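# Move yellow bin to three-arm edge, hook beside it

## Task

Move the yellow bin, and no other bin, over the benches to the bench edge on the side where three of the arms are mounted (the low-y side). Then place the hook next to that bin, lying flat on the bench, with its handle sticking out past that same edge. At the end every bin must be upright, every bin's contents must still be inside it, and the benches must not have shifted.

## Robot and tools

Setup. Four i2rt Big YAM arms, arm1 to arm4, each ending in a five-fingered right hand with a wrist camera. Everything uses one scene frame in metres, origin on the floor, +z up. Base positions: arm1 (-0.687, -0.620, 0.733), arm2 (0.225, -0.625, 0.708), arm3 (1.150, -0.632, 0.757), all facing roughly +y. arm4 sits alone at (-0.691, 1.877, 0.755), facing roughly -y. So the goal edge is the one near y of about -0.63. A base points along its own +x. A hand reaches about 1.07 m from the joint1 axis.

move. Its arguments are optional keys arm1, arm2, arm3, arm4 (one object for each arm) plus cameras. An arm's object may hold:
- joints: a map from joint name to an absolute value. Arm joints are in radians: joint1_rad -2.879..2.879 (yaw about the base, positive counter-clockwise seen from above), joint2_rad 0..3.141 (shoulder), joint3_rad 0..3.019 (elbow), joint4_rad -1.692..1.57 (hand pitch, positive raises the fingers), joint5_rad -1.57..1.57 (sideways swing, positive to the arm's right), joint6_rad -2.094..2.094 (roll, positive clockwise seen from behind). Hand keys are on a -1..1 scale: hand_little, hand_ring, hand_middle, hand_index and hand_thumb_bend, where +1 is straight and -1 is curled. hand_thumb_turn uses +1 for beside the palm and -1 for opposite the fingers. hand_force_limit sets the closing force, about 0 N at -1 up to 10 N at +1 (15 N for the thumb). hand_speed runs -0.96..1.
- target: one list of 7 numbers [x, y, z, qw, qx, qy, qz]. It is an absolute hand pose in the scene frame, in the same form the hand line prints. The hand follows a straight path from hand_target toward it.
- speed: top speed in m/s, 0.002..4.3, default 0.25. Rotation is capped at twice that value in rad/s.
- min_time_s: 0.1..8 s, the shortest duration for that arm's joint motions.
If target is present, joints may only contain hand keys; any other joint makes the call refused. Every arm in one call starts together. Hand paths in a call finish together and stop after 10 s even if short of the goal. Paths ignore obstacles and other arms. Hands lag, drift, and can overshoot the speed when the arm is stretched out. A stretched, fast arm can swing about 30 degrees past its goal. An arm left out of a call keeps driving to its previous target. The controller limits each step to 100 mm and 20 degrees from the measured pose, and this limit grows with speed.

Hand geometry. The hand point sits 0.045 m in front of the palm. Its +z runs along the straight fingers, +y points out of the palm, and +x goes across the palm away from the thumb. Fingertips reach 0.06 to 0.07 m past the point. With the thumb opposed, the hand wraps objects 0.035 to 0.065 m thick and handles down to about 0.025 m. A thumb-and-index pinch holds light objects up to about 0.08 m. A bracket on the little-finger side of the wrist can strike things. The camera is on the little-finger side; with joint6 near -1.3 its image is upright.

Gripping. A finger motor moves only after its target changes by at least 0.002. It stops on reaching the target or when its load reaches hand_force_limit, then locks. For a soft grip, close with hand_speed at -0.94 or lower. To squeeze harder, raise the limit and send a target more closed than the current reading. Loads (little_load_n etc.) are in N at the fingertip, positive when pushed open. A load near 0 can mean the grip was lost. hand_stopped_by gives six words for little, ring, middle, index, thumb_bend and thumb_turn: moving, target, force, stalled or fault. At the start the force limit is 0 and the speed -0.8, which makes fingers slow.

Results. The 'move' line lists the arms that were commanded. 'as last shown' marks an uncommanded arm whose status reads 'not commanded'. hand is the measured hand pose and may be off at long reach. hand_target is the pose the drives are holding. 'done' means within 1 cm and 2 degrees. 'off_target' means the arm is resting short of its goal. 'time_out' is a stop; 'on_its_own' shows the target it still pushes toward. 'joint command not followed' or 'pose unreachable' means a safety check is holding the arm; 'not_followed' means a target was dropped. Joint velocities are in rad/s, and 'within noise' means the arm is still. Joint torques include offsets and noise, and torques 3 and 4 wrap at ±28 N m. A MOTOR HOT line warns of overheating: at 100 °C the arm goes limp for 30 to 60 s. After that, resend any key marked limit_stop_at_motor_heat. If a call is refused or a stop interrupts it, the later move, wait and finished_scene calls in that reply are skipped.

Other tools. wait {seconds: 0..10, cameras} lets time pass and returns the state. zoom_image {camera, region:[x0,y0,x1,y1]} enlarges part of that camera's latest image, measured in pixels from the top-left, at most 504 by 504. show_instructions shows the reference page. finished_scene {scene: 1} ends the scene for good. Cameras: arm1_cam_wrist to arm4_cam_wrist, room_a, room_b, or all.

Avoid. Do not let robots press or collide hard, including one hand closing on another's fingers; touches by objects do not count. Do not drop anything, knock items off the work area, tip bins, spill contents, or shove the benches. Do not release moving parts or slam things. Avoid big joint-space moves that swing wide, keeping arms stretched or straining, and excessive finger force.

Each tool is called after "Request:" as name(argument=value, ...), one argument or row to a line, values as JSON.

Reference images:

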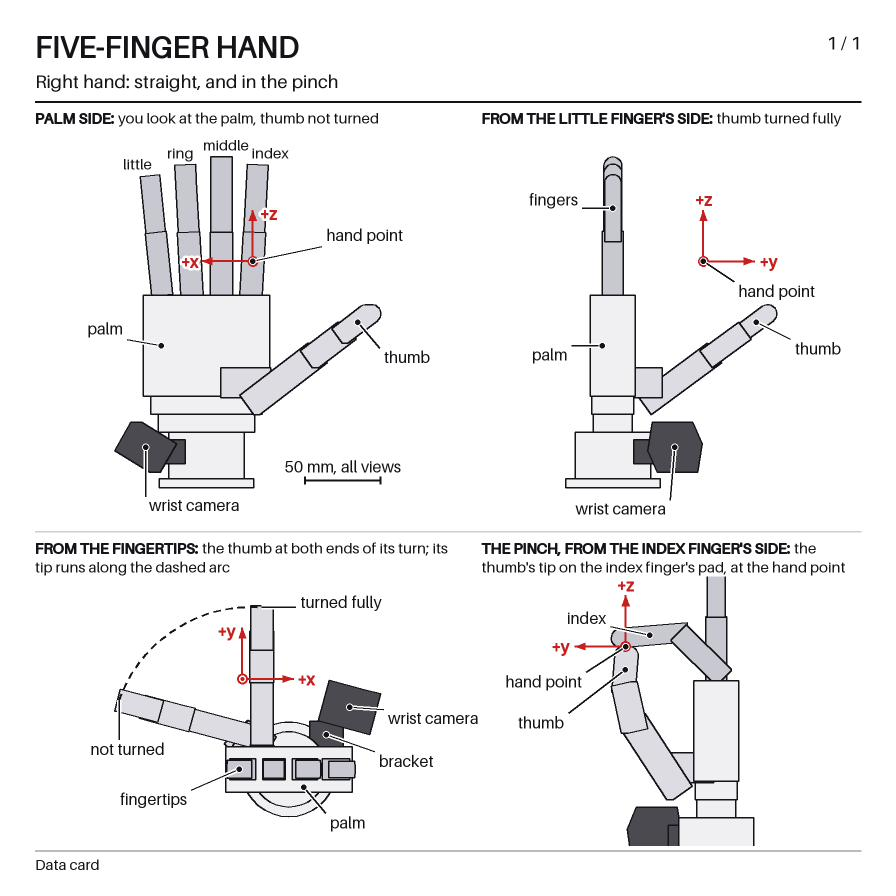

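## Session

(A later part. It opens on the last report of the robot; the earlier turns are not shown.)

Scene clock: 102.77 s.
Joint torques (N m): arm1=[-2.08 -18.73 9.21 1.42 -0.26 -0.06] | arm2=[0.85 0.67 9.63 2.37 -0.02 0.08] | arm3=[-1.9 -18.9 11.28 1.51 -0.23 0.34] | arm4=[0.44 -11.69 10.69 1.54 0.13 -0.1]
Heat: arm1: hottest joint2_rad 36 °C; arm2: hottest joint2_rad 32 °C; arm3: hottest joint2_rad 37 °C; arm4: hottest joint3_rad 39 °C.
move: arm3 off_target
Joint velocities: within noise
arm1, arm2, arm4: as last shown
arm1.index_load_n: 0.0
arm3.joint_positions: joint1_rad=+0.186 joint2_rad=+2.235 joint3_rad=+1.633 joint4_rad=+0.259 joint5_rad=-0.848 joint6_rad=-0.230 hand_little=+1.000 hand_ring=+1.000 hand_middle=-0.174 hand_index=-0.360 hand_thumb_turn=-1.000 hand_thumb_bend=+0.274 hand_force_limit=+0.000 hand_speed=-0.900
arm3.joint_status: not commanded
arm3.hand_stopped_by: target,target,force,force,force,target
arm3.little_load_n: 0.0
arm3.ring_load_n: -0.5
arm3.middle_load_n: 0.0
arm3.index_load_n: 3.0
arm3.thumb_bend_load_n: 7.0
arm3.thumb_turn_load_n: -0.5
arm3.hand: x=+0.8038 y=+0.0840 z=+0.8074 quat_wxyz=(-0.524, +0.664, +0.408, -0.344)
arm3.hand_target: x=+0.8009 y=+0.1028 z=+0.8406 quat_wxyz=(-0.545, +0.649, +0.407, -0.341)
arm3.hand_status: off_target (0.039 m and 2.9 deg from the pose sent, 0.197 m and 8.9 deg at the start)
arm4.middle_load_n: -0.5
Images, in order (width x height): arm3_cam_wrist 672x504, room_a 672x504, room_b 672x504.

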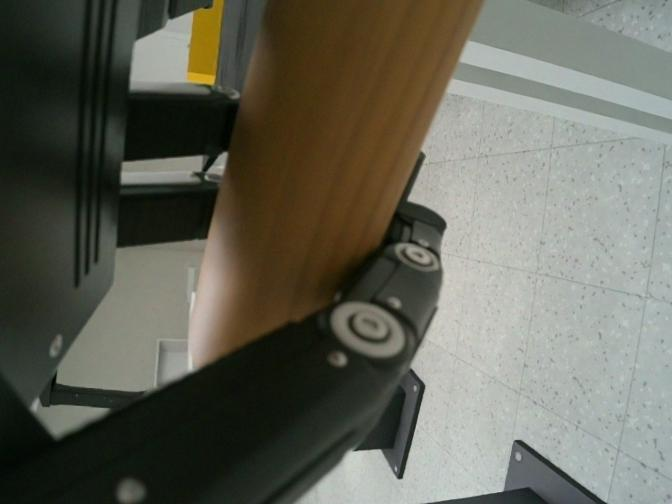

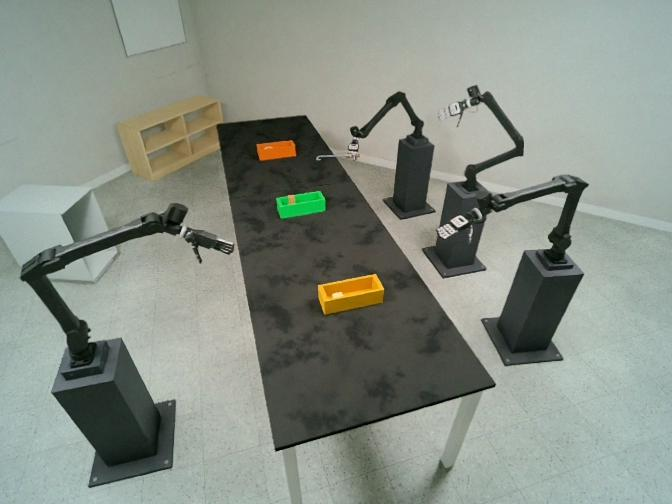

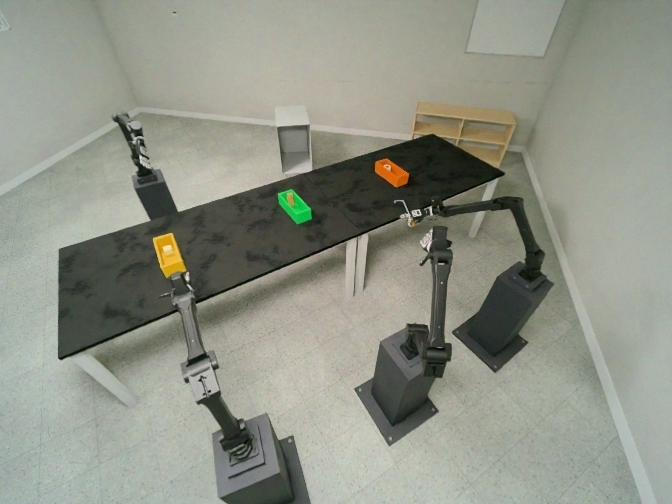

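Request:
move(
  arm3={"target": [0.63, 0.168, 0.842, 0.5391, -0.6424, -0.4172, 0.3501], "speed": 0.15},
  cameras=["arm3_cam_wrist", "room_a", "room_b"],
)

Request:
zoom_image(
  camera="room_b",
  region=[340, 150, 480, 255],
)

Request:
zoom_image(
  camera="room_a",
  region=[290, 110, 410, 200],
)

Scene clock: 105.67 s.
Joint torques (N m): arm1=[-1.96 -18.78 9.2 1.42 -0.26 -0.06] | arm2=[0.79 0.79 9.63 2.36 -0.03 0.09] | arm3=[-1.44 -22.83 12.88 1.68 -0.25 0.31] | arm4=[0.21 -11.58 10.61 1.68 0.1 -0.08]
Heat: arm1: hottest joint2_rad 36 °C; arm2: hottest joint2_rad 32 °C; arm3: hottest joint2_rad 37 °C; arm4: hottest joint3_rad 39 °C.
move: arm3 off_target
Joint velocities: within noise
arm1, arm2, arm4: as last shown
arm3.joint_positions: joint1_rad=+0.356 joint2_rad=+2.602 joint3_rad=+2.323 joint4_rad=-0.034 joint5_rad=-0.707 joint6_rad=-0.173 hand_little=+1.000 hand_ring=+1.000 hand_middle=-0.174 hand_index=-0.360 hand_thumb_turn=-1.000 hand_thumb_bend=+0.274 hand_force_limit=+0.000 hand_speed=-0.900
arm3.joint_status: not commanded
arm3.hand_stopped_by: target,target,force,force,force,target
arm3.little_load_n: 0.0
arm3.ring_load_n: -0.5
arm3.middle_load_n: 0.0
arm3.index_load_n: 3.5
arm3.thumb_bend_load_n: 7.0
arm3.thumb_turn_load_n: 0.0
arm3.hand: x=+0.6406 y=+0.1552 z=+0.8000 quat_wxyz=(-0.516, +0.663, +0.417, -0.347)
arm3.hand_target: x=+0.6319 y=+0.1651 z=+0.8424 quat_wxyz=(-0.540, +0.642, +0.417, -0.350)
arm3.hand_status: off_target (0.045 m and 3.5 deg from the pose sent, 0.196 m and 3.3 deg at the start)
arm4.middle_load_n: 0.0
Images, in order (width x height): arm3_cam_wrist 672x504, room_a 672x504, room_b 672x504.

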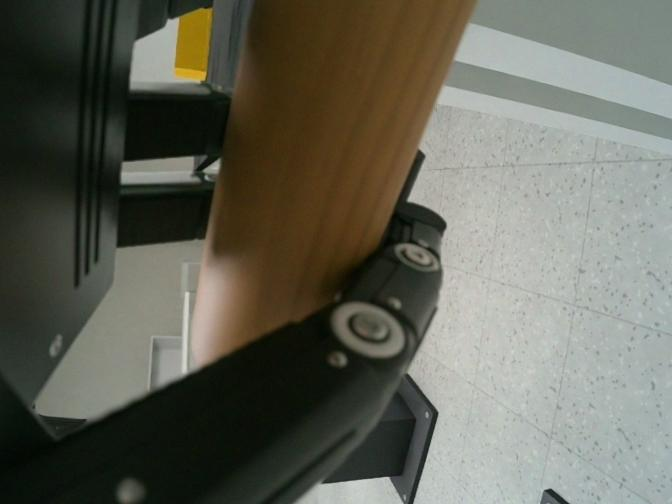

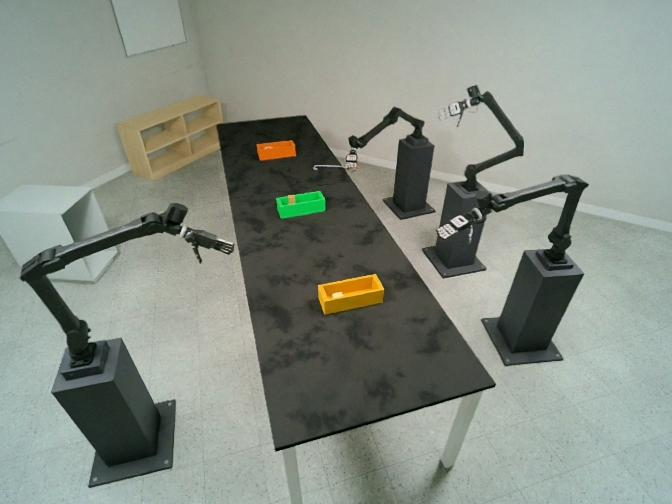

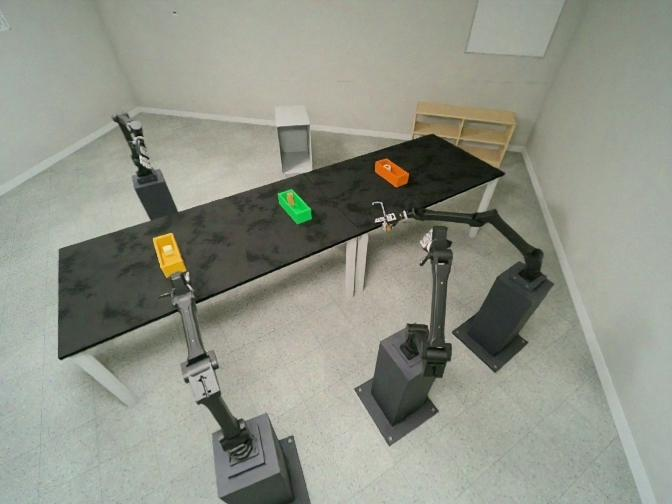

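Scaled by 3.600 from the camera's image (finer frame: 960x720).

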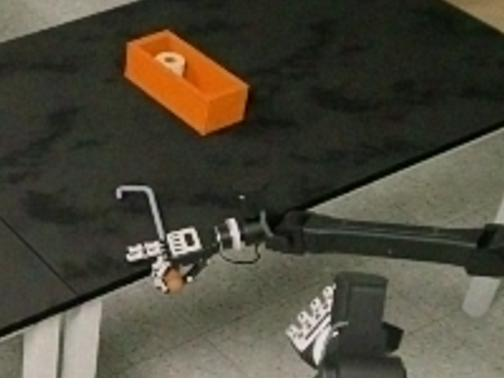

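Scaled by 4.200 from the camera's image (finer frame: 960x720).

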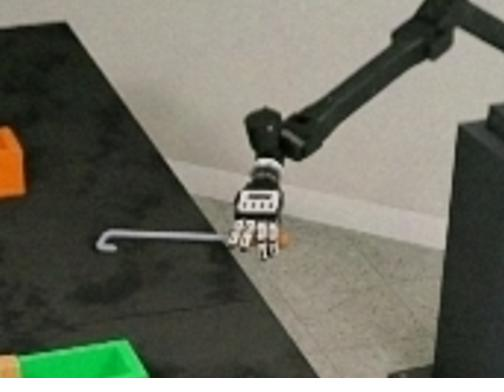

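Request:
move(
  arm3={"target": [0.63, 0.168, 0.830, 0.5391, -0.6424, -0.4172, 0.3501], "speed": 0.05},
)

Request:
move(
  arm3={"joints": {"hand_thumb_bend": 0.5, "hand_speed": -0.9}},
  cameras=["arm3_cam_wrist", "room_a"],
)

Request:
zoom_image(
  camera="room_a",
  region=[290, 110, 410, 200],
)

Scene clock: 107.60 s.
Joint torques (N m): arm1=[-2.02 -18.78 9.2 1.4 -0.27 -0.06] | arm2=[0.79 0.62 9.66 2.37 -0.02 0.09] | arm3=[-1.44 -23 12.16 2.32 -0.2 0.31] | arm4=[0.15 -11.58 10.61 1.62 0.08 -0.09]
Heat: arm1: hottest joint2_rad 36 °C; arm2: hottest joint2_rad 32 °C; arm3: hottest joint2_rad 37 °C; arm4: hottest joint3_rad 39 °C.
move: arm3 off_target
Joint velocities: within noise
arm1, arm2, arm4: as last shown
arm3.joint_positions: joint1_rad=+0.356 joint2_rad=+2.616 joint3_rad=+2.323 joint4_rad=-0.034 joint5_rad=-0.709 joint6_rad=-0.173 hand_little=+1.000 hand_ring=+1.000 hand_middle=-0.174 hand_index=-0.360 hand_thumb_turn=-1.000 hand_thumb_bend=+0.274 hand_force_limit=+0.000 hand_speed=-0.900
arm3.joint_status: not commanded
arm3.hand_stopped_by: target,target,force,force,force,target
arm3.little_load_n: 0.0
arm3.ring_load_n: 0.0
arm3.middle_load_n: 0.0
arm3.index_load_n: 3.0
arm3.thumb_bend_load_n: 6.5
arm3.thumb_turn_load_n: -0.5
arm3.hand: x=+0.6409 y=+0.1534 z=+0.7873 quat_wxyz=(-0.510, +0.667, +0.417, -0.349)
arm3.hand_target: x=+0.6320 y=+0.1649 z=+0.8304 quat_wxyz=(-0.539, +0.642, +0.417, -0.350)
arm3.hand_status: off_target (0.046 m and 4.3 deg from the pose sent, 0.034 m and 3.5 deg at the start)
arm4.index_load_n: -0.5
pictures: none

Scene clock: 109.67 s.
Joint torques (N m): arm1=[-1.96 -18.73 9.18 1.43 -0.27 -0.06] | arm2=[0.79 0.91 9.62 2.37 -0.02 0.08] | arm3=[-1.44 -23 12.16 2.3 -0.19 0.31] | arm4=[0.5 -11.58 10.56 1.66 0.1 -0.1]
Heat: arm1: hottest joint2_rad 36 °C; arm2: hottest joint2_rad 32 °C; arm3: hottest joint2_rad 37 °C; arm4: hottest joint3_rad 39 °C.
move: arm3 done
Joint velocities: within noise
arm1, arm2: as last shown
arm3.joint_positions: joint1_rad=+0.356 joint2_rad=+2.616 joint3_rad=+2.323 joint4_rad=-0.034 joint5_rad=-0.709 joint6_rad=-0.173 hand_little=+1.000 hand_ring=+1.000 hand_middle=-0.174 hand_index=-0.361 hand_thumb_turn=-1.000 hand_thumb_bend=+0.500 hand_force_limit=+0.000 hand_speed=-0.900
arm3.joint_status: all done
arm3.hand_stopped_by: target,target,force,force,target,target
arm3.little_load_n: 0.0
arm3.ring_load_n: 0.0
arm3.middle_load_n: 0.0
arm3.index_load_n: 0.5
arm3.thumb_bend_load_n: 1.5
arm3.thumb_turn_load_n: 0.0
arm3.hand: x=+0.6409 y=+0.1534 z=+0.7873 quat_wxyz=(-0.510, +0.667, +0.417, -0.349)
arm3.hand_target: x=+0.6320 y=+0.1649 z=+0.8304 quat_wxyz=(-0.539, +0.642, +0.417, -0.350)
arm3.hand_status: not commanded
arm4.joint_positions: joint1_rad=+0.221 joint2_rad=+1.502 joint3_rad=+1.666 joint4_rad=-0.713 joint5_rad=+0.280 joint6_rad=-1.042 hand_little=+1.000 hand_ring=+1.000 hand_middle=+1.000 hand_index=+1.000 hand_thumb_turn=+1.000 hand_thumb_bend=+1.000 hand_force_limit=+0.000 hand_speed=-0.800
arm4.joint_status: not commanded
arm4.hand_stopped_by: target,target,target,target,target,target
arm4.little_load_n: 0.0
arm4.ring_load_n: 0.0
arm4.middle_load_n: 0.0
arm4.index_load_n: 0.0
arm4.thumb_bend_load_n: 0.0
arm4.thumb_turn_load_n: 0.0
arm4.hand: x=-0.6635 y=+1.2453 z=+1.1480 quat_wxyz=(+0.311, +0.442, -0.746, +0.389)
arm4.hand_target: x=-0.6600 y=+1.2499 z=+1.1499 quat_wxyz=(+0.312, +0.450, -0.742, +0.387)
arm4.hand_status: not commanded
Images, in order (width x height): arm3_cam_wrist 672x504, room_a 672x504.

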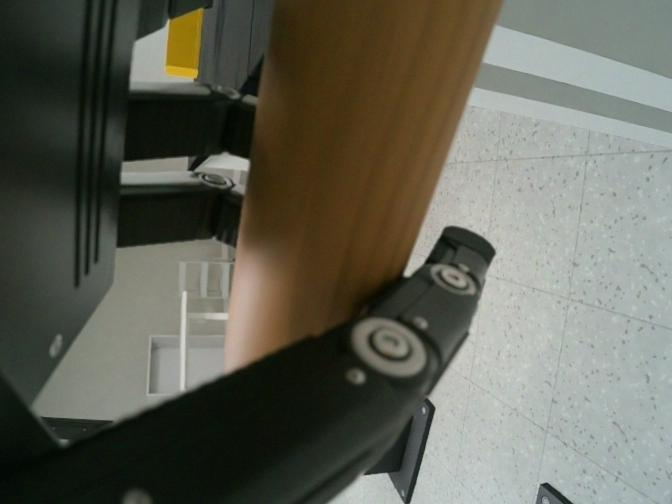

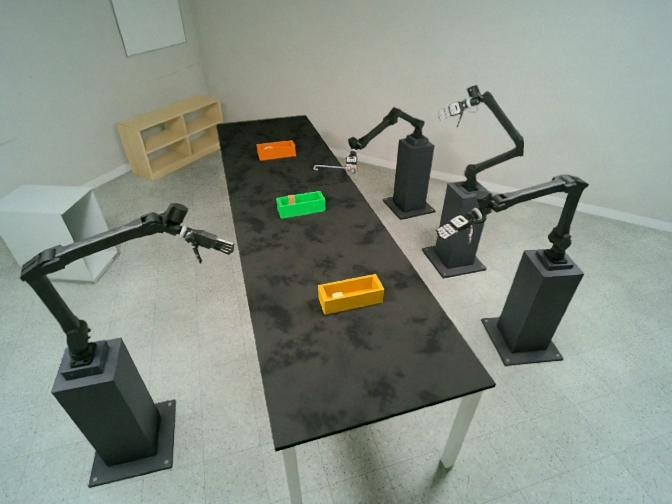

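Scaled by 4.200 from the camera's image (finer frame: 960x720).

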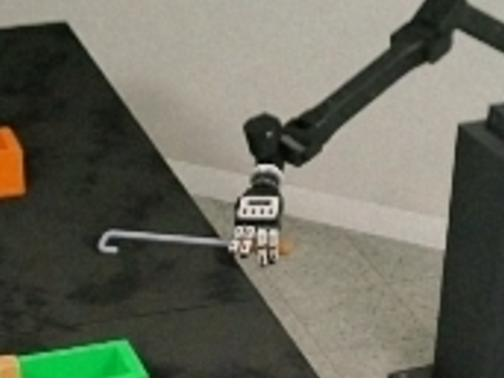

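Request:
move(
  arm3={"joints": {"hand_thumb_bend": 0.8}},
  cameras=["arm3_cam_wrist", "room_a", "room_b"],
)

Request:
zoom_image(
  camera="room_a",
  region=[290, 110, 410, 200],
)

Request:
zoom_image(
  camera="room_b",
  region=[340, 170, 440, 245],
)

Scene clock: 112.60 s.
Joint torques (N m): arm1=[-2.08 -18.73 9.18 1.39 -0.27 -0.06] | arm2=[0.67 0.73 9.63 2.39 -0.01 0.08] | arm3=[-1.49 -23.06 11.77 2.22 -0.19 0.31] | arm4=[0.56 -11.75 10.56 1.62 0.09 -0.11]
Heat: arm1: hottest joint2_rad 36 °C; arm2: hottest joint2_rad 32 °C; arm3: hottest joint2_rad 37 °C; arm4: hottest joint3_rad 39 °C.
move: arm3 done
Joint velocities: within noise
arm1.joint_positions: joint1_rad=+0.148 joint2_rad=+1.626 joint3_rad=+1.522 joint4_rad=-0.236 joint5_rad=-0.046 joint6_rad=-0.009 hand_little=+1.000 hand_ring=+1.000 hand_middle=+1.000 hand_index=+1.000 hand_thumb_turn=+1.000 hand_thumb_bend=+1.000 hand_force_limit=+0.000 hand_speed=-0.800
arm1.joint_status: not commanded
arm1.hand_stopped_by: target,target,target,target,target,target
arm1.little_load_n: 0.0
arm1.ring_load_n: 0.0
arm1.middle_load_n: 0.0
arm1.index_load_n: -0.5
arm1.thumb_bend_load_n: 0.0
arm1.thumb_turn_load_n: 0.0
arm1.hand: x=-0.7000 y=+0.1034 z=+1.0512 quat_wxyz=(-0.577, +0.817, +0.002, -0.004)
arm1.hand_target: x=-0.6901 y=+0.1001 z=+1.0500 quat_wxyz=(-0.574, +0.819, +0.000, +0.000)
arm1.hand_status: not commanded
arm2, arm4: as last shown
arm2.index_load_n: 0.5
arm3.joint_positions: joint1_rad=+0.356 joint2_rad=+2.616 joint3_rad=+2.329 joint4_rad=-0.032 joint5_rad=-0.709 joint6_rad=-0.173 hand_little=+1.000 hand_ring=+1.000 hand_middle=-0.174 hand_index=-0.361 hand_thumb_turn=-1.000 hand_thumb_bend=+0.800 hand_force_limit=+0.000 hand_speed=-0.900
arm3.joint_status: all done
arm3.hand_stopped_by: target,target,force,force,target,target
arm3.little_load_n: 0.0
arm3.ring_load_n: -0.5
arm3.middle_load_n: 0.0
arm3.index_load_n: 0.5
arm3.thumb_bend_load_n: 0.0
arm3.thumb_turn_load_n: 0.0
arm3.hand: x=+0.6403 y=+0.1549 z=+0.7909 quat_wxyz=(-0.513, +0.664, +0.417, -0.349)
arm3.hand_target: x=+0.6320 y=+0.1649 z=+0.8306 quat_wxyz=(-0.539, +0.642, +0.417, -0.350)
arm3.hand_status: not commanded
arm4.middle_load_n: -0.5
Images, in order (width x height): arm3_cam_wrist 672x504, room_a 672x504, room_b 672x504.

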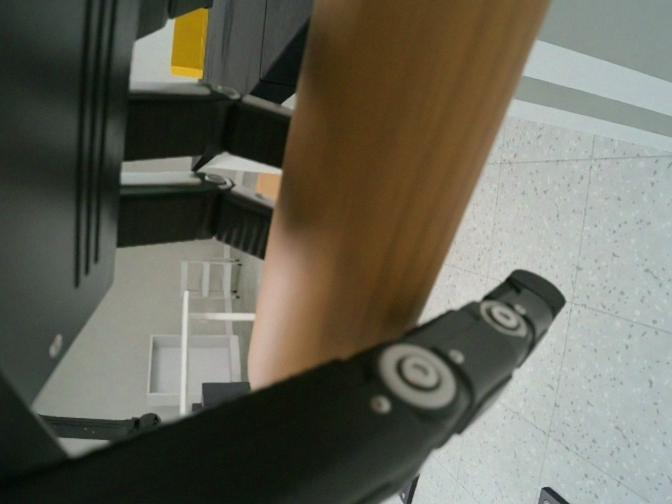

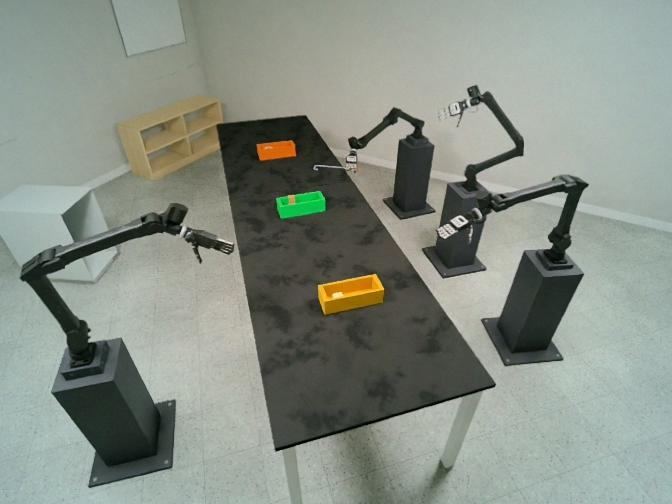

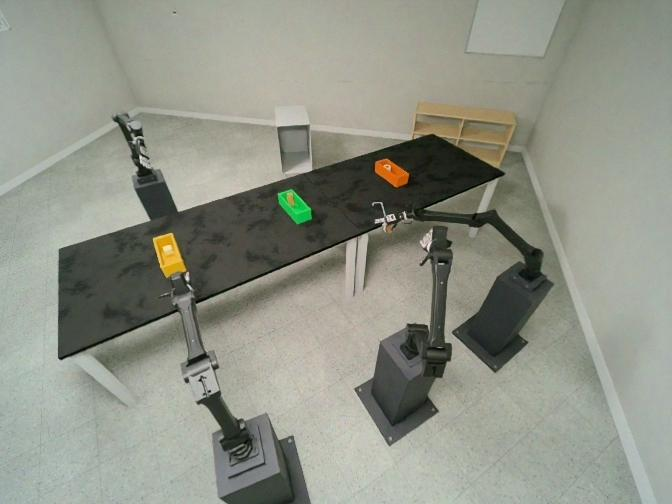

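Scaled by 4.200 from the camera's image (finer frame: 960x720).

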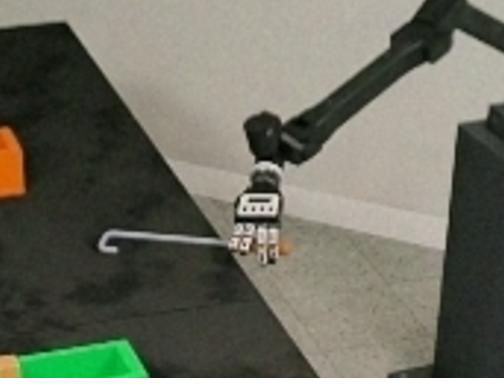

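Scaled by 5.040 from the camera's image (finer frame: 960x720).

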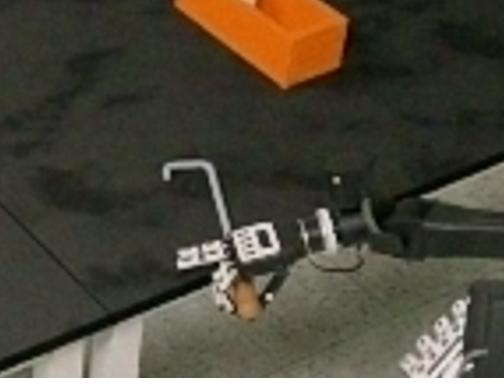

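Request:
move(
  arm3={"target": [0.63, 0.168, 0.818, 0.5391, -0.6424, -0.4172, 0.3501], "speed": 0.05},
  cameras=["arm3_cam_wrist", "room_a"],
)

Request:
zoom_image(
  camera="room_a",
  region=[290, 110, 410, 200],
)

Scene clock: 114.20 s.
Joint torques (N m): arm1=[-2.14 -18.84 9.18 1.43 -0.27 -0.06] | arm2=[0.62 0.73 9.69 2.39 -0.01 0.09] | arm3=[-1.44 -21.6 11.89 2.17 -0.14 0.3] | arm4=[0.73 -11.34 10.58 1.58 0.11 -0.1]
Heat: arm1: hottest joint2_rad 36 °C; arm2: hottest joint2_rad 32 °C; arm3: hottest joint2_rad 37 °C; arm4: hottest joint3_rad 39 °C.
move: arm3 off_target
Joint velocities: within noise
arm1, arm2, arm4: as last shown
arm1.little_load_n: -0.5
arm1.index_load_n: 0.0
arm1.thumb_turn_load_n: -0.5
arm2.index_load_n: 0.0
arm3.joint_positions: joint1_rad=+0.356 joint2_rad=+2.616 joint3_rad=+2.335 joint4_rad=-0.017 joint5_rad=-0.709 joint6_rad=-0.173 hand_little=+1.000 hand_ring=+1.000 hand_middle=-0.174 hand_index=-0.361 hand_thumb_turn=-1.000 hand_thumb_bend=+0.800 hand_force_limit=+0.000 hand_speed=-0.900
arm3.joint_status: not commanded
arm3.hand_stopped_by: target,target,force,force,target,target
arm3.little_load_n: 0.0
arm3.ring_load_n: 0.0
arm3.middle_load_n: 0.0
arm3.index_load_n: 0.5
arm3.thumb_bend_load_n: 0.5
arm3.thumb_turn_load_n: 0.0
arm3.hand: x=+0.6390 y=+0.1577 z=+0.7965 quat_wxyz=(-0.521, +0.658, +0.418, -0.348)
arm3.hand_target: x=+0.6312 y=+0.1664 z=+0.8183 quat_wxyz=(-0.539, +0.642, +0.417, -0.350)
arm3.hand_status: off_target (0.025 m and 2.7 deg from the pose sent, 0.032 m and 3.9 deg at the start)
arm4.middle_load_n: 0.0
arm4.index_load_n: -0.5
arm4.thumb_bend_load_n: -0.5
arm4.thumb_turn_load_n: 0.5
Images, in order (width x height): arm3_cam_wrist 672x504, room_a 672x504.

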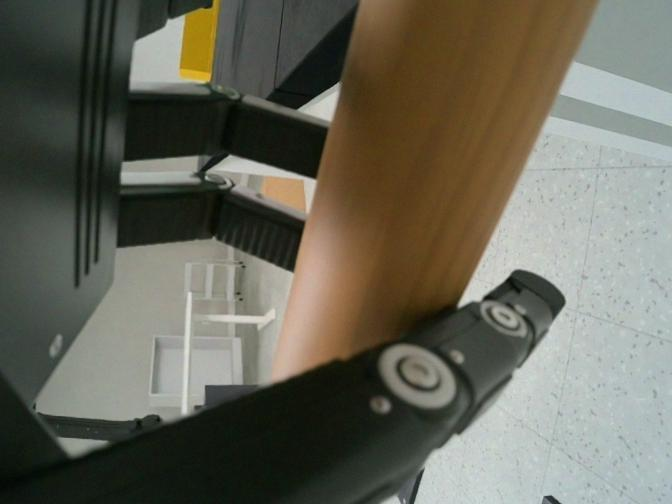

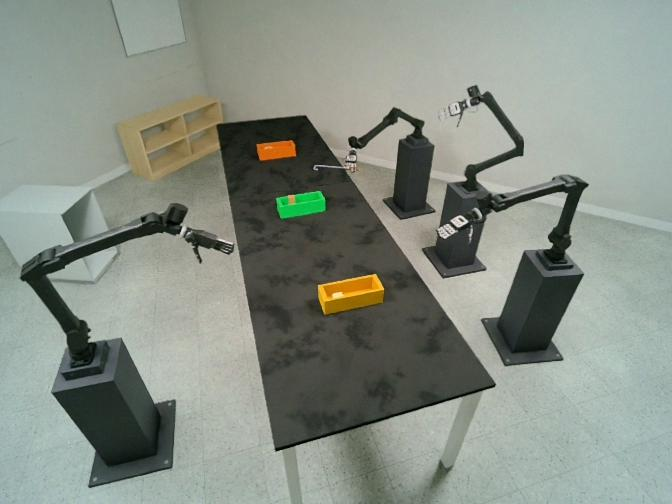

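Scaled by 4.200 from the camera's image (finer frame: 960x720).

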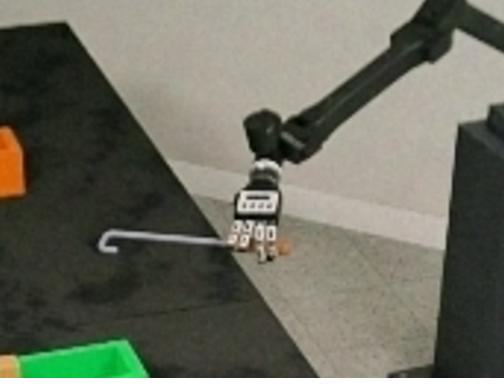

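Request:
move(
  arm2={"target": [0.554, -0.15, 0.90, 0.5404, -0.5558, -0.3228, -0.5431], "speed": 0.3},
  cameras=["arm2_cam_wrist", "room_b"],
)

Request:
zoom_image(
  camera="arm2_cam_wrist",
  region=[200, 100, 600, 400],
)

Scene clock: 118.40 s.
Joint torques (N m): arm1=[-2.02 -18.78 9.18 1.42 -0.26 -0.06] | arm2=[-0.15 -13.86 8.79 2.8 -0.1 0.04] | arm3=[-1.44 -21.66 11.88 2.18 -0.14 0.3] | arm4=[0.62 -11.58 10.58 1.63 0.13 -0.09]
Heat: arm1: hottest joint2_rad 36 °C; arm2: hottest joint2_rad 32 °C; arm3: hottest joint2_rad 37 °C; arm4: hottest joint3_rad 39 °C.
move: arm2 off_target
Joint velocities: within noise
arm1, arm3, arm4: as last shown
arm1.little_load_n: 0.0
arm1.thumb_turn_load_n: 0.0
arm2.joint_positions: joint1_rad=-0.617 joint2_rad=+1.590 joint3_rad=+0.558 joint4_rad=+1.166 joint5_rad=-0.384 joint6_rad=-1.239 hand_little=+1.000 hand_ring=+1.000 hand_middle=+1.000 hand_index=+1.000 hand_thumb_turn=+1.000 hand_thumb_bend=+1.000 hand_force_limit=+0.000 hand_speed=-0.800
arm2.joint_status: not commanded
arm2.hand_stopped_by: target,target,target,target,target,target
arm2.little_load_n: 0.0
arm2.ring_load_n: 0.0
arm2.middle_load_n: 0.0
arm2.index_load_n: 0.0
arm2.thumb_bend_load_n: 0.0
arm2.thumb_turn_load_n: 0.0
arm2.hand: x=+0.5423 y=-0.1542 z=+0.8818 quat_wxyz=(-0.538, +0.571, +0.327, +0.526)
arm2.hand_target: x=+0.5535 y=-0.1506 z=+0.9002 quat_wxyz=(-0.540, +0.556, +0.323, +0.543)
arm2.hand_status: off_target (0.022 m and 2.7 deg from the pose sent, 0.469 m and 48.6 deg at the start)
arm4.index_load_n: 0.0
arm4.thumb_bend_load_n: 0.0
arm4.thumb_turn_load_n: 0.0
Images, in order (width x height): arm2_cam_wrist 672x504, room_b 672x504.

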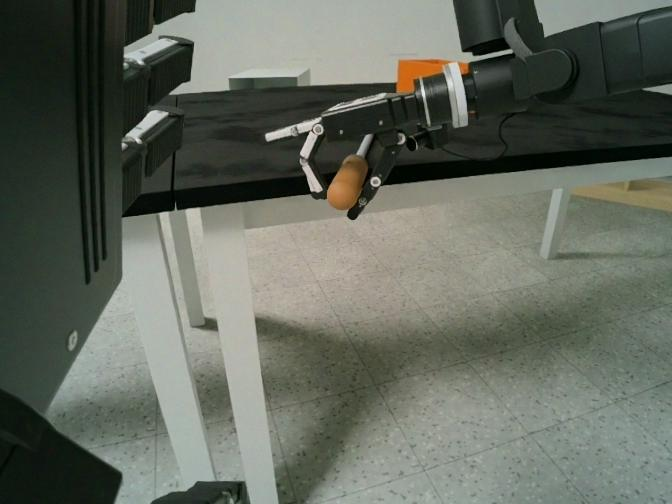

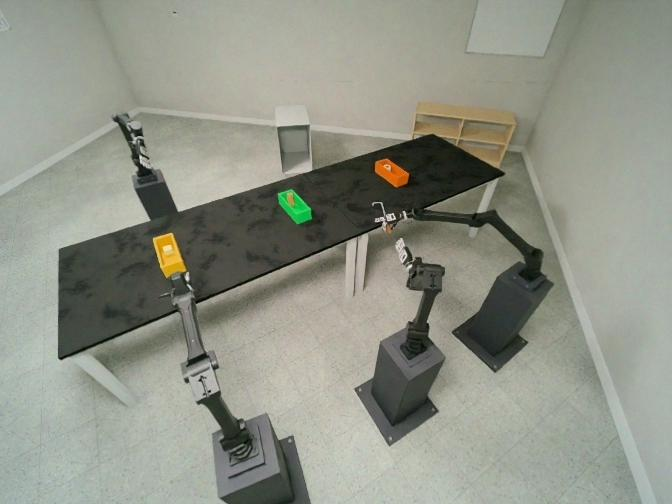

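Scaled by 1.260 from the camera's image (finer frame: 960x720).

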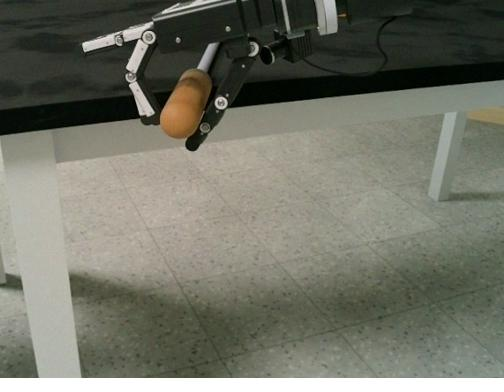

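Request:
zoom_image(
  camera="arm2_cam_wrist",
  region=[240, 60, 480, 240],
)

Scaled by 2.100 from the camera's image (finer frame: 960x720).

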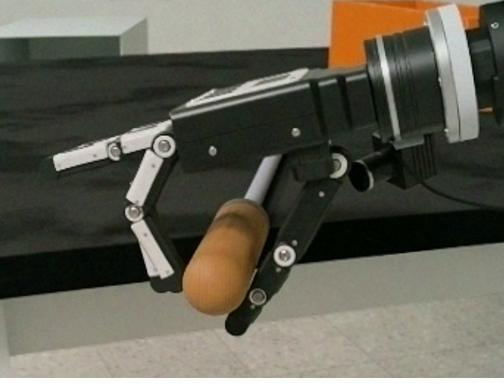

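Request:
move(
  arm3={"joints": {"hand_thumb_bend": -0.3, "hand_middle": 1.0, "hand_speed": -0.88}},
  cameras=["arm2_cam_wrist"],
)

Request:
zoom_image(
  camera="arm2_cam_wrist",
  region=[240, 60, 480, 240],
)

Scene clock: 126.33 s.
Joint torques (N m): arm1=[-2.08 -18.78 9.21 1.43 -0.27 -0.06] | arm2=[-0.26 -13.74 8.77 2.81 -0.11 0.04] | arm3=[-1.44 -21.77 11.88 2.18 -0.14 0.24] | arm4=[1.26 -11.28 10.52 1.68 0.12 -0.05]
Heat: arm1: hottest joint2_rad 36 °C; arm2: hottest joint2_rad 32 °C; arm3: hottest joint2_rad 38 °C; arm4: hottest joint3_rad 39 °C.
move: arm3 off_target
Joint velocities: within noise
arm1, arm2, arm4: as last shown
arm1.thumb_turn_load_n: -0.5
arm3.joint_positions: joint1_rad=+0.356 joint2_rad=+2.618 joint3_rad=+2.335 joint4_rad=-0.017 joint5_rad=-0.710 joint6_rad=-0.166 hand_little=+1.000 hand_ring=+1.000 hand_middle=+1.000 hand_index=-0.360 hand_thumb_turn=-1.000 hand_thumb_bend=+0.690 hand_force_limit=+0.000 hand_speed=-0.880
arm3.joint_status: hand_thumb_bend off_target (ended at +0.690, target -0.300); the others done
arm3.hand_stopped_by: target,target,target,force,force,target
arm3.little_load_n: 0.0
arm3.ring_load_n: 0.0
arm3.middle_load_n: 0.0
arm3.index_load_n: 8.0
arm3.thumb_bend_load_n: 7.0
arm3.thumb_turn_load_n: 0.5
arm3.hand: x=+0.6388 y=+0.1571 z=+0.7950 quat_wxyz=(-0.519, +0.660, +0.416, -0.350)
arm3.hand_target: x=+0.6312 y=+0.1663 z=+0.8184 quat_wxyz=(-0.539, +0.642, +0.417, -0.350)
arm3.hand_status: not commanded
Images, in order (width x height): arm2_cam_wrist 672x504.

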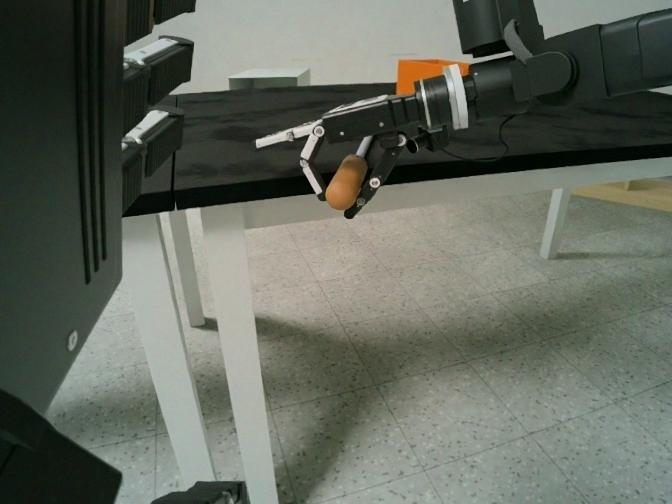

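Scaled by 2.100 from the camera's image (finer frame: 960x720).

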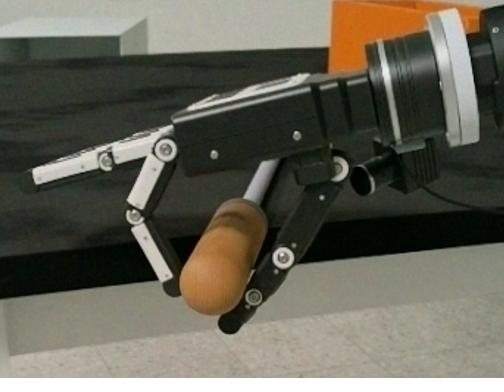

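Request:
move(
  arm3={"target": [0.63, 0.205, 0.812, 0.5391, -0.6424, -0.4172, 0.3501], "speed": 0.06},
  cameras=["arm2_cam_wrist"],
)

Request:
zoom_image(
  camera="arm2_cam_wrist",
  region=[240, 60, 480, 240],
)

Scene clock: 128.60 s.
Joint torques (N m): arm1=[-2.02 -18.73 9.2 1.42 -0.26 -0.07] | arm2=[-0.26 -13.8 8.76 2.8 -0.1 0.04] | arm3=[-2.26 -23 12.64 1.48 -0.06 0.19] | arm4=[0.62 -11.93 10.7 1.54 0.08 -0.06]
Heat: arm1: hottest joint2_rad 36 °C; arm2: hottest joint2_rad 32 °C; arm3: hottest joint2_rad 39 °C; arm4: hottest joint3_rad 39 °C.
move: arm3 off_target
Joint velocities: within noise
arm1, arm2, arm4: as last shown
arm1.thumb_turn_load_n: 0.0
arm3.joint_positions: joint1_rad=+0.351 joint2_rad=+2.900 joint3_rad=+2.869 joint4_rad=-0.252 joint5_rad=-0.721 joint6_rad=-0.161 hand_little=+1.000 hand_ring=+1.000 hand_middle=+1.000 hand_index=-0.361 hand_thumb_turn=-1.000 hand_thumb_bend=+0.689 hand_force_limit=+0.000 hand_speed=-0.880
arm3.joint_status: not commanded
arm3.hand_stopped_by: target,target,target,force,force,target
arm3.little_load_n: 0.0
arm3.ring_load_n: -0.5
arm3.middle_load_n: 0.0
arm3.index_load_n: 0.0
arm3.thumb_bend_load_n: 1.0
arm3.thumb_turn_load_n: 0.5
arm3.hand: x=+0.6259 y=+0.1933 z=+0.7887 quat_wxyz=(-0.524, +0.654, +0.416, -0.353)
arm3.hand_target: x=+0.6310 y=+0.2030 z=+0.8122 quat_wxyz=(-0.543, +0.642, +0.415, -0.348)
arm3.hand_status: off_target (0.026 m and 2.2 deg from the pose sent, 0.052 m and 3.1 deg at the start; a joint's target at an end of its range on 14 of 59 steps)
arm4.thumb_turn_load_n: -0.5
Images, in order (width x height): arm2_cam_wrist 672x504.

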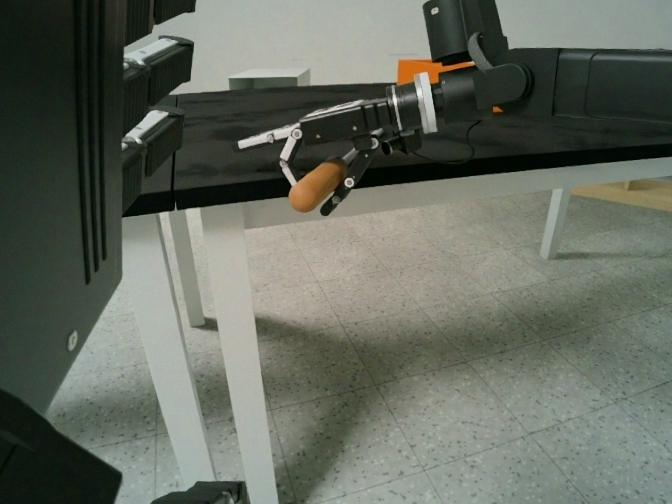

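Scaled by 2.100 from the camera's image (finer frame: 960x720).

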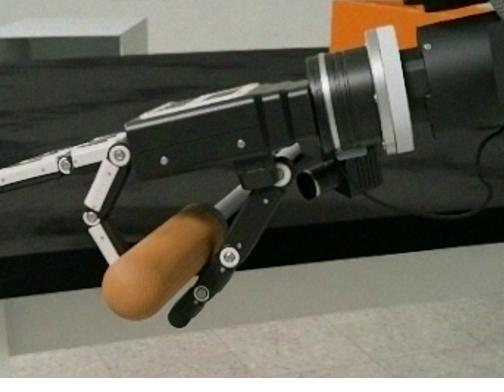

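Request:
move(
  cameras=["all"],
)

Request:
zoom_image(
  camera="room_a",
  region=[300, 130, 390, 200],
)

Request:
zoom_image(
  camera="room_b",
  region=[350, 180, 430, 240],
)

Scene clock: 129.80 s.
Joint torques (N m): arm1=[-2.02 -18.84 9.2 1.43 -0.27 -0.06] | arm2=[-0.09 -13.74 8.79 2.8 -0.1 0.05] | arm3=[-2.32 -23 12.63 1.48 -0.06 0.19] | arm4=[0.56 -11.34 10.66 1.55 0.09 -0.12]
Heat: arm1: hottest joint2_rad 36 °C; arm2: hottest joint2_rad 32 °C; arm3: hottest joint2_rad 39 °C; arm4: hottest joint3_rad 39 °C.
Joint velocities: within noise
arm1.joint_positions: joint1_rad=+0.148 joint2_rad=+1.626 joint3_rad=+1.522 joint4_rad=-0.236 joint5_rad=-0.046 joint6_rad=-0.009 hand_little=+1.000 hand_ring=+1.000 hand_middle=+1.000 hand_index=+1.000 hand_thumb_turn=+1.000 hand_thumb_bend=+1.000 hand_force_limit=+0.000 hand_speed=-0.800
arm1.joint_status: not commanded
arm1.hand_stopped_by: target,target,target,target,target,target
arm1.little_load_n: 0.0
arm1.ring_load_n: 0.0
arm1.middle_load_n: 0.0
arm1.index_load_n: 0.0
arm1.thumb_bend_load_n: 0.0
arm1.thumb_turn_load_n: -0.5
arm1.hand: x=-0.7000 y=+0.1034 z=+1.0512 quat_wxyz=(-0.577, +0.817, +0.002, -0.004) (m; scene frame)
arm1.hand_target: x=-0.6901 y=+0.1001 z=+1.0500 quat_wxyz=(-0.574, +0.819, +0.000, +0.000) (m; scene frame)
arm1.hand_status: not commanded
arm2.joint_positions: joint1_rad=-0.617 joint2_rad=+1.590 joint3_rad=+0.558 joint4_rad=+1.166 joint5_rad=-0.384 joint6_rad=-1.239 hand_little=+1.000 hand_ring=+1.000 hand_middle=+1.000 hand_index=+1.000 hand_thumb_turn=+1.000 hand_thumb_bend=+1.000 hand_force_limit=+0.000 hand_speed=-0.800
arm2.joint_status: not commanded
arm2.hand_stopped_by: target,target,target,target,target,target
arm2.little_load_n: 0.0
arm2.ring_load_n: 0.0
arm2.middle_load_n: 0.0
arm2.index_load_n: 0.0
arm2.thumb_bend_load_n: 0.0
arm2.thumb_turn_load_n: 0.0
arm2.hand: x=+0.5423 y=-0.1542 z=+0.8818 quat_wxyz=(-0.538, +0.571, +0.327, +0.526) (m; scene frame)
arm2.hand_target: x=+0.5535 y=-0.1506 z=+0.9002 quat_wxyz=(-0.540, +0.556, +0.323, +0.543) (m; scene frame)
arm2.hand_status: not commanded
arm3.joint_positions: joint1_rad=+0.351 joint2_rad=+2.900 joint3_rad=+2.869 joint4_rad=-0.252 joint5_rad=-0.721 joint6_rad=-0.161 hand_little=+1.000 hand_ring=+1.000 hand_middle=+1.000 hand_index=-0.361 hand_thumb_turn=-1.000 hand_thumb_bend=+0.689 hand_force_limit=+0.000 hand_speed=-0.880
arm3.joint_status: not commanded
arm3.hand_stopped_by: target,target,target,force,force,target
arm3.little_load_n: 0.0
arm3.ring_load_n: 0.0
arm3.middle_load_n: 0.0
arm3.index_load_n: 0.0
arm3.thumb_bend_load_n: 0.5
arm3.thumb_turn_load_n: 1.0
arm3.hand: x=+0.6259 y=+0.1933 z=+0.7887 quat_wxyz=(-0.524, +0.654, +0.416, -0.353) (m; scene frame)
arm3.hand_target: x=+0.6310 y=+0.2030 z=+0.8122 quat_wxyz=(-0.543, +0.642, +0.415, -0.348) (m; scene frame)
arm3.hand_status: off_target (0.026 m and 2.2 deg from the pose sent, 0.052 m and 3.1 deg at the start; a joint's target at an end of its range on 14 of 59 steps)
arm4.joint_positions: joint1_rad=+0.221 joint2_rad=+1.502 joint3_rad=+1.666 joint4_rad=-0.713 joint5_rad=+0.280 joint6_rad=-1.042 hand_little=+1.000 hand_ring=+1.000 hand_middle=+1.000 hand_index=+1.000 hand_thumb_turn=+1.000 hand_thumb_bend=+1.000 hand_force_limit=+0.000 hand_speed=-0.800
arm4.joint_status: not commanded
arm4.hand_stopped_by: target,target,target,target,target,target
arm4.little_load_n: 0.0
arm4.ring_load_n: 0.0
arm4.middle_load_n: 0.0
arm4.index_load_n: 0.0
arm4.thumb_bend_load_n: 0.0
arm4.thumb_turn_load_n: 0.0
arm4.hand: x=-0.6635 y=+1.2453 z=+1.1480 quat_wxyz=(+0.311, +0.442, -0.746, +0.389) (m; scene frame)
arm4.hand_target: x=-0.6600 y=+1.2499 z=+1.1499 quat_wxyz=(+0.312, +0.450, -0.742, +0.387) (m; scene frame)
arm4.hand_status: not commanded
pictures: arm1_cam_wrist, arm2_cam_wrist, arm3_cam_wrist, arm4_cam_wrist, room_a, room_b
Images, in order (width x height): arm1_cam_wrist 672x504, arm2_cam_wrist 672x504, arm3_cam_wrist 672x504, arm4_cam_wrist 672x504, room_a 672x504, room_b 672x504.

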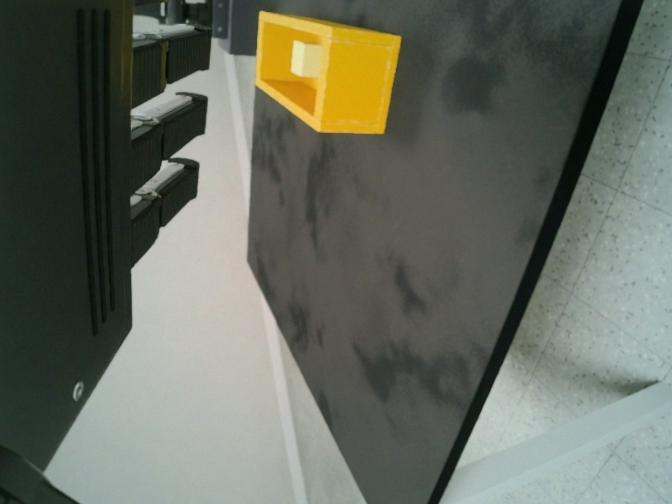

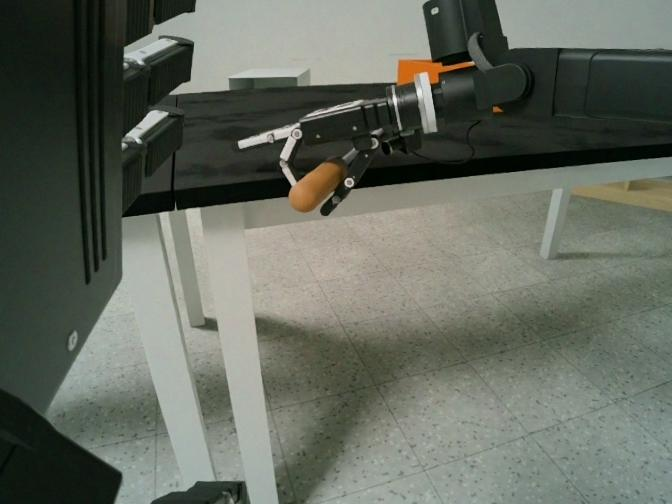

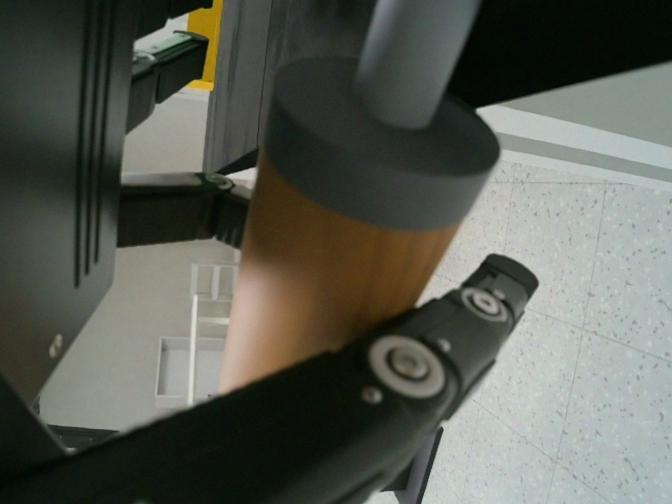

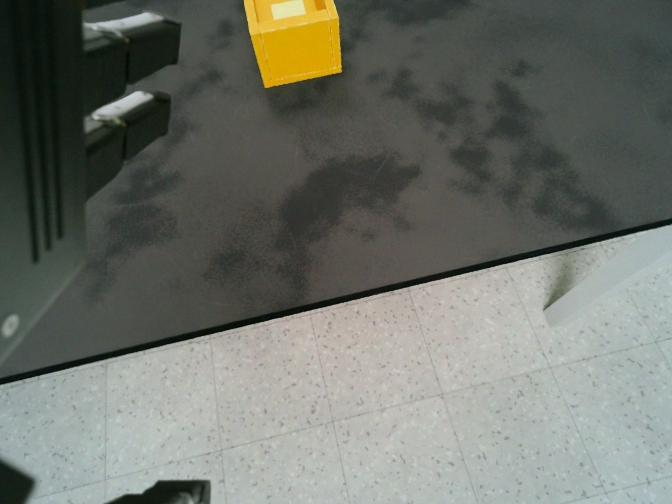

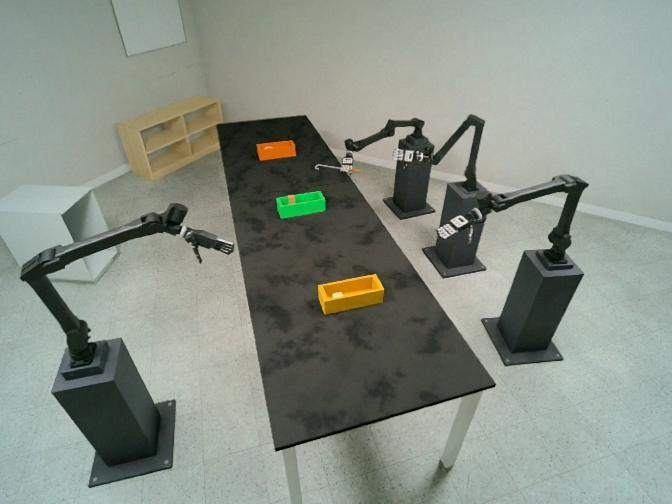

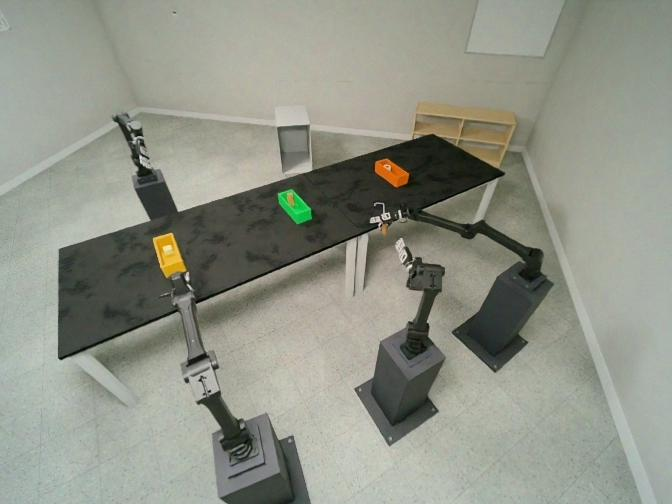

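Scaled by 5.600 from the camera's image (finer frame: 960x720).

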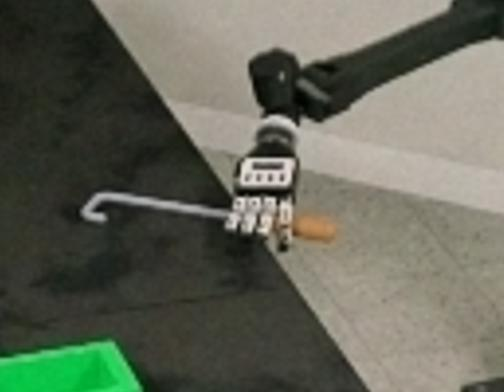

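Scaled by 6.300 from the camera's image (finer frame: 960x720).

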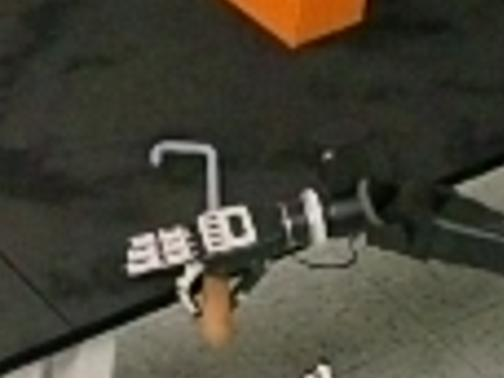

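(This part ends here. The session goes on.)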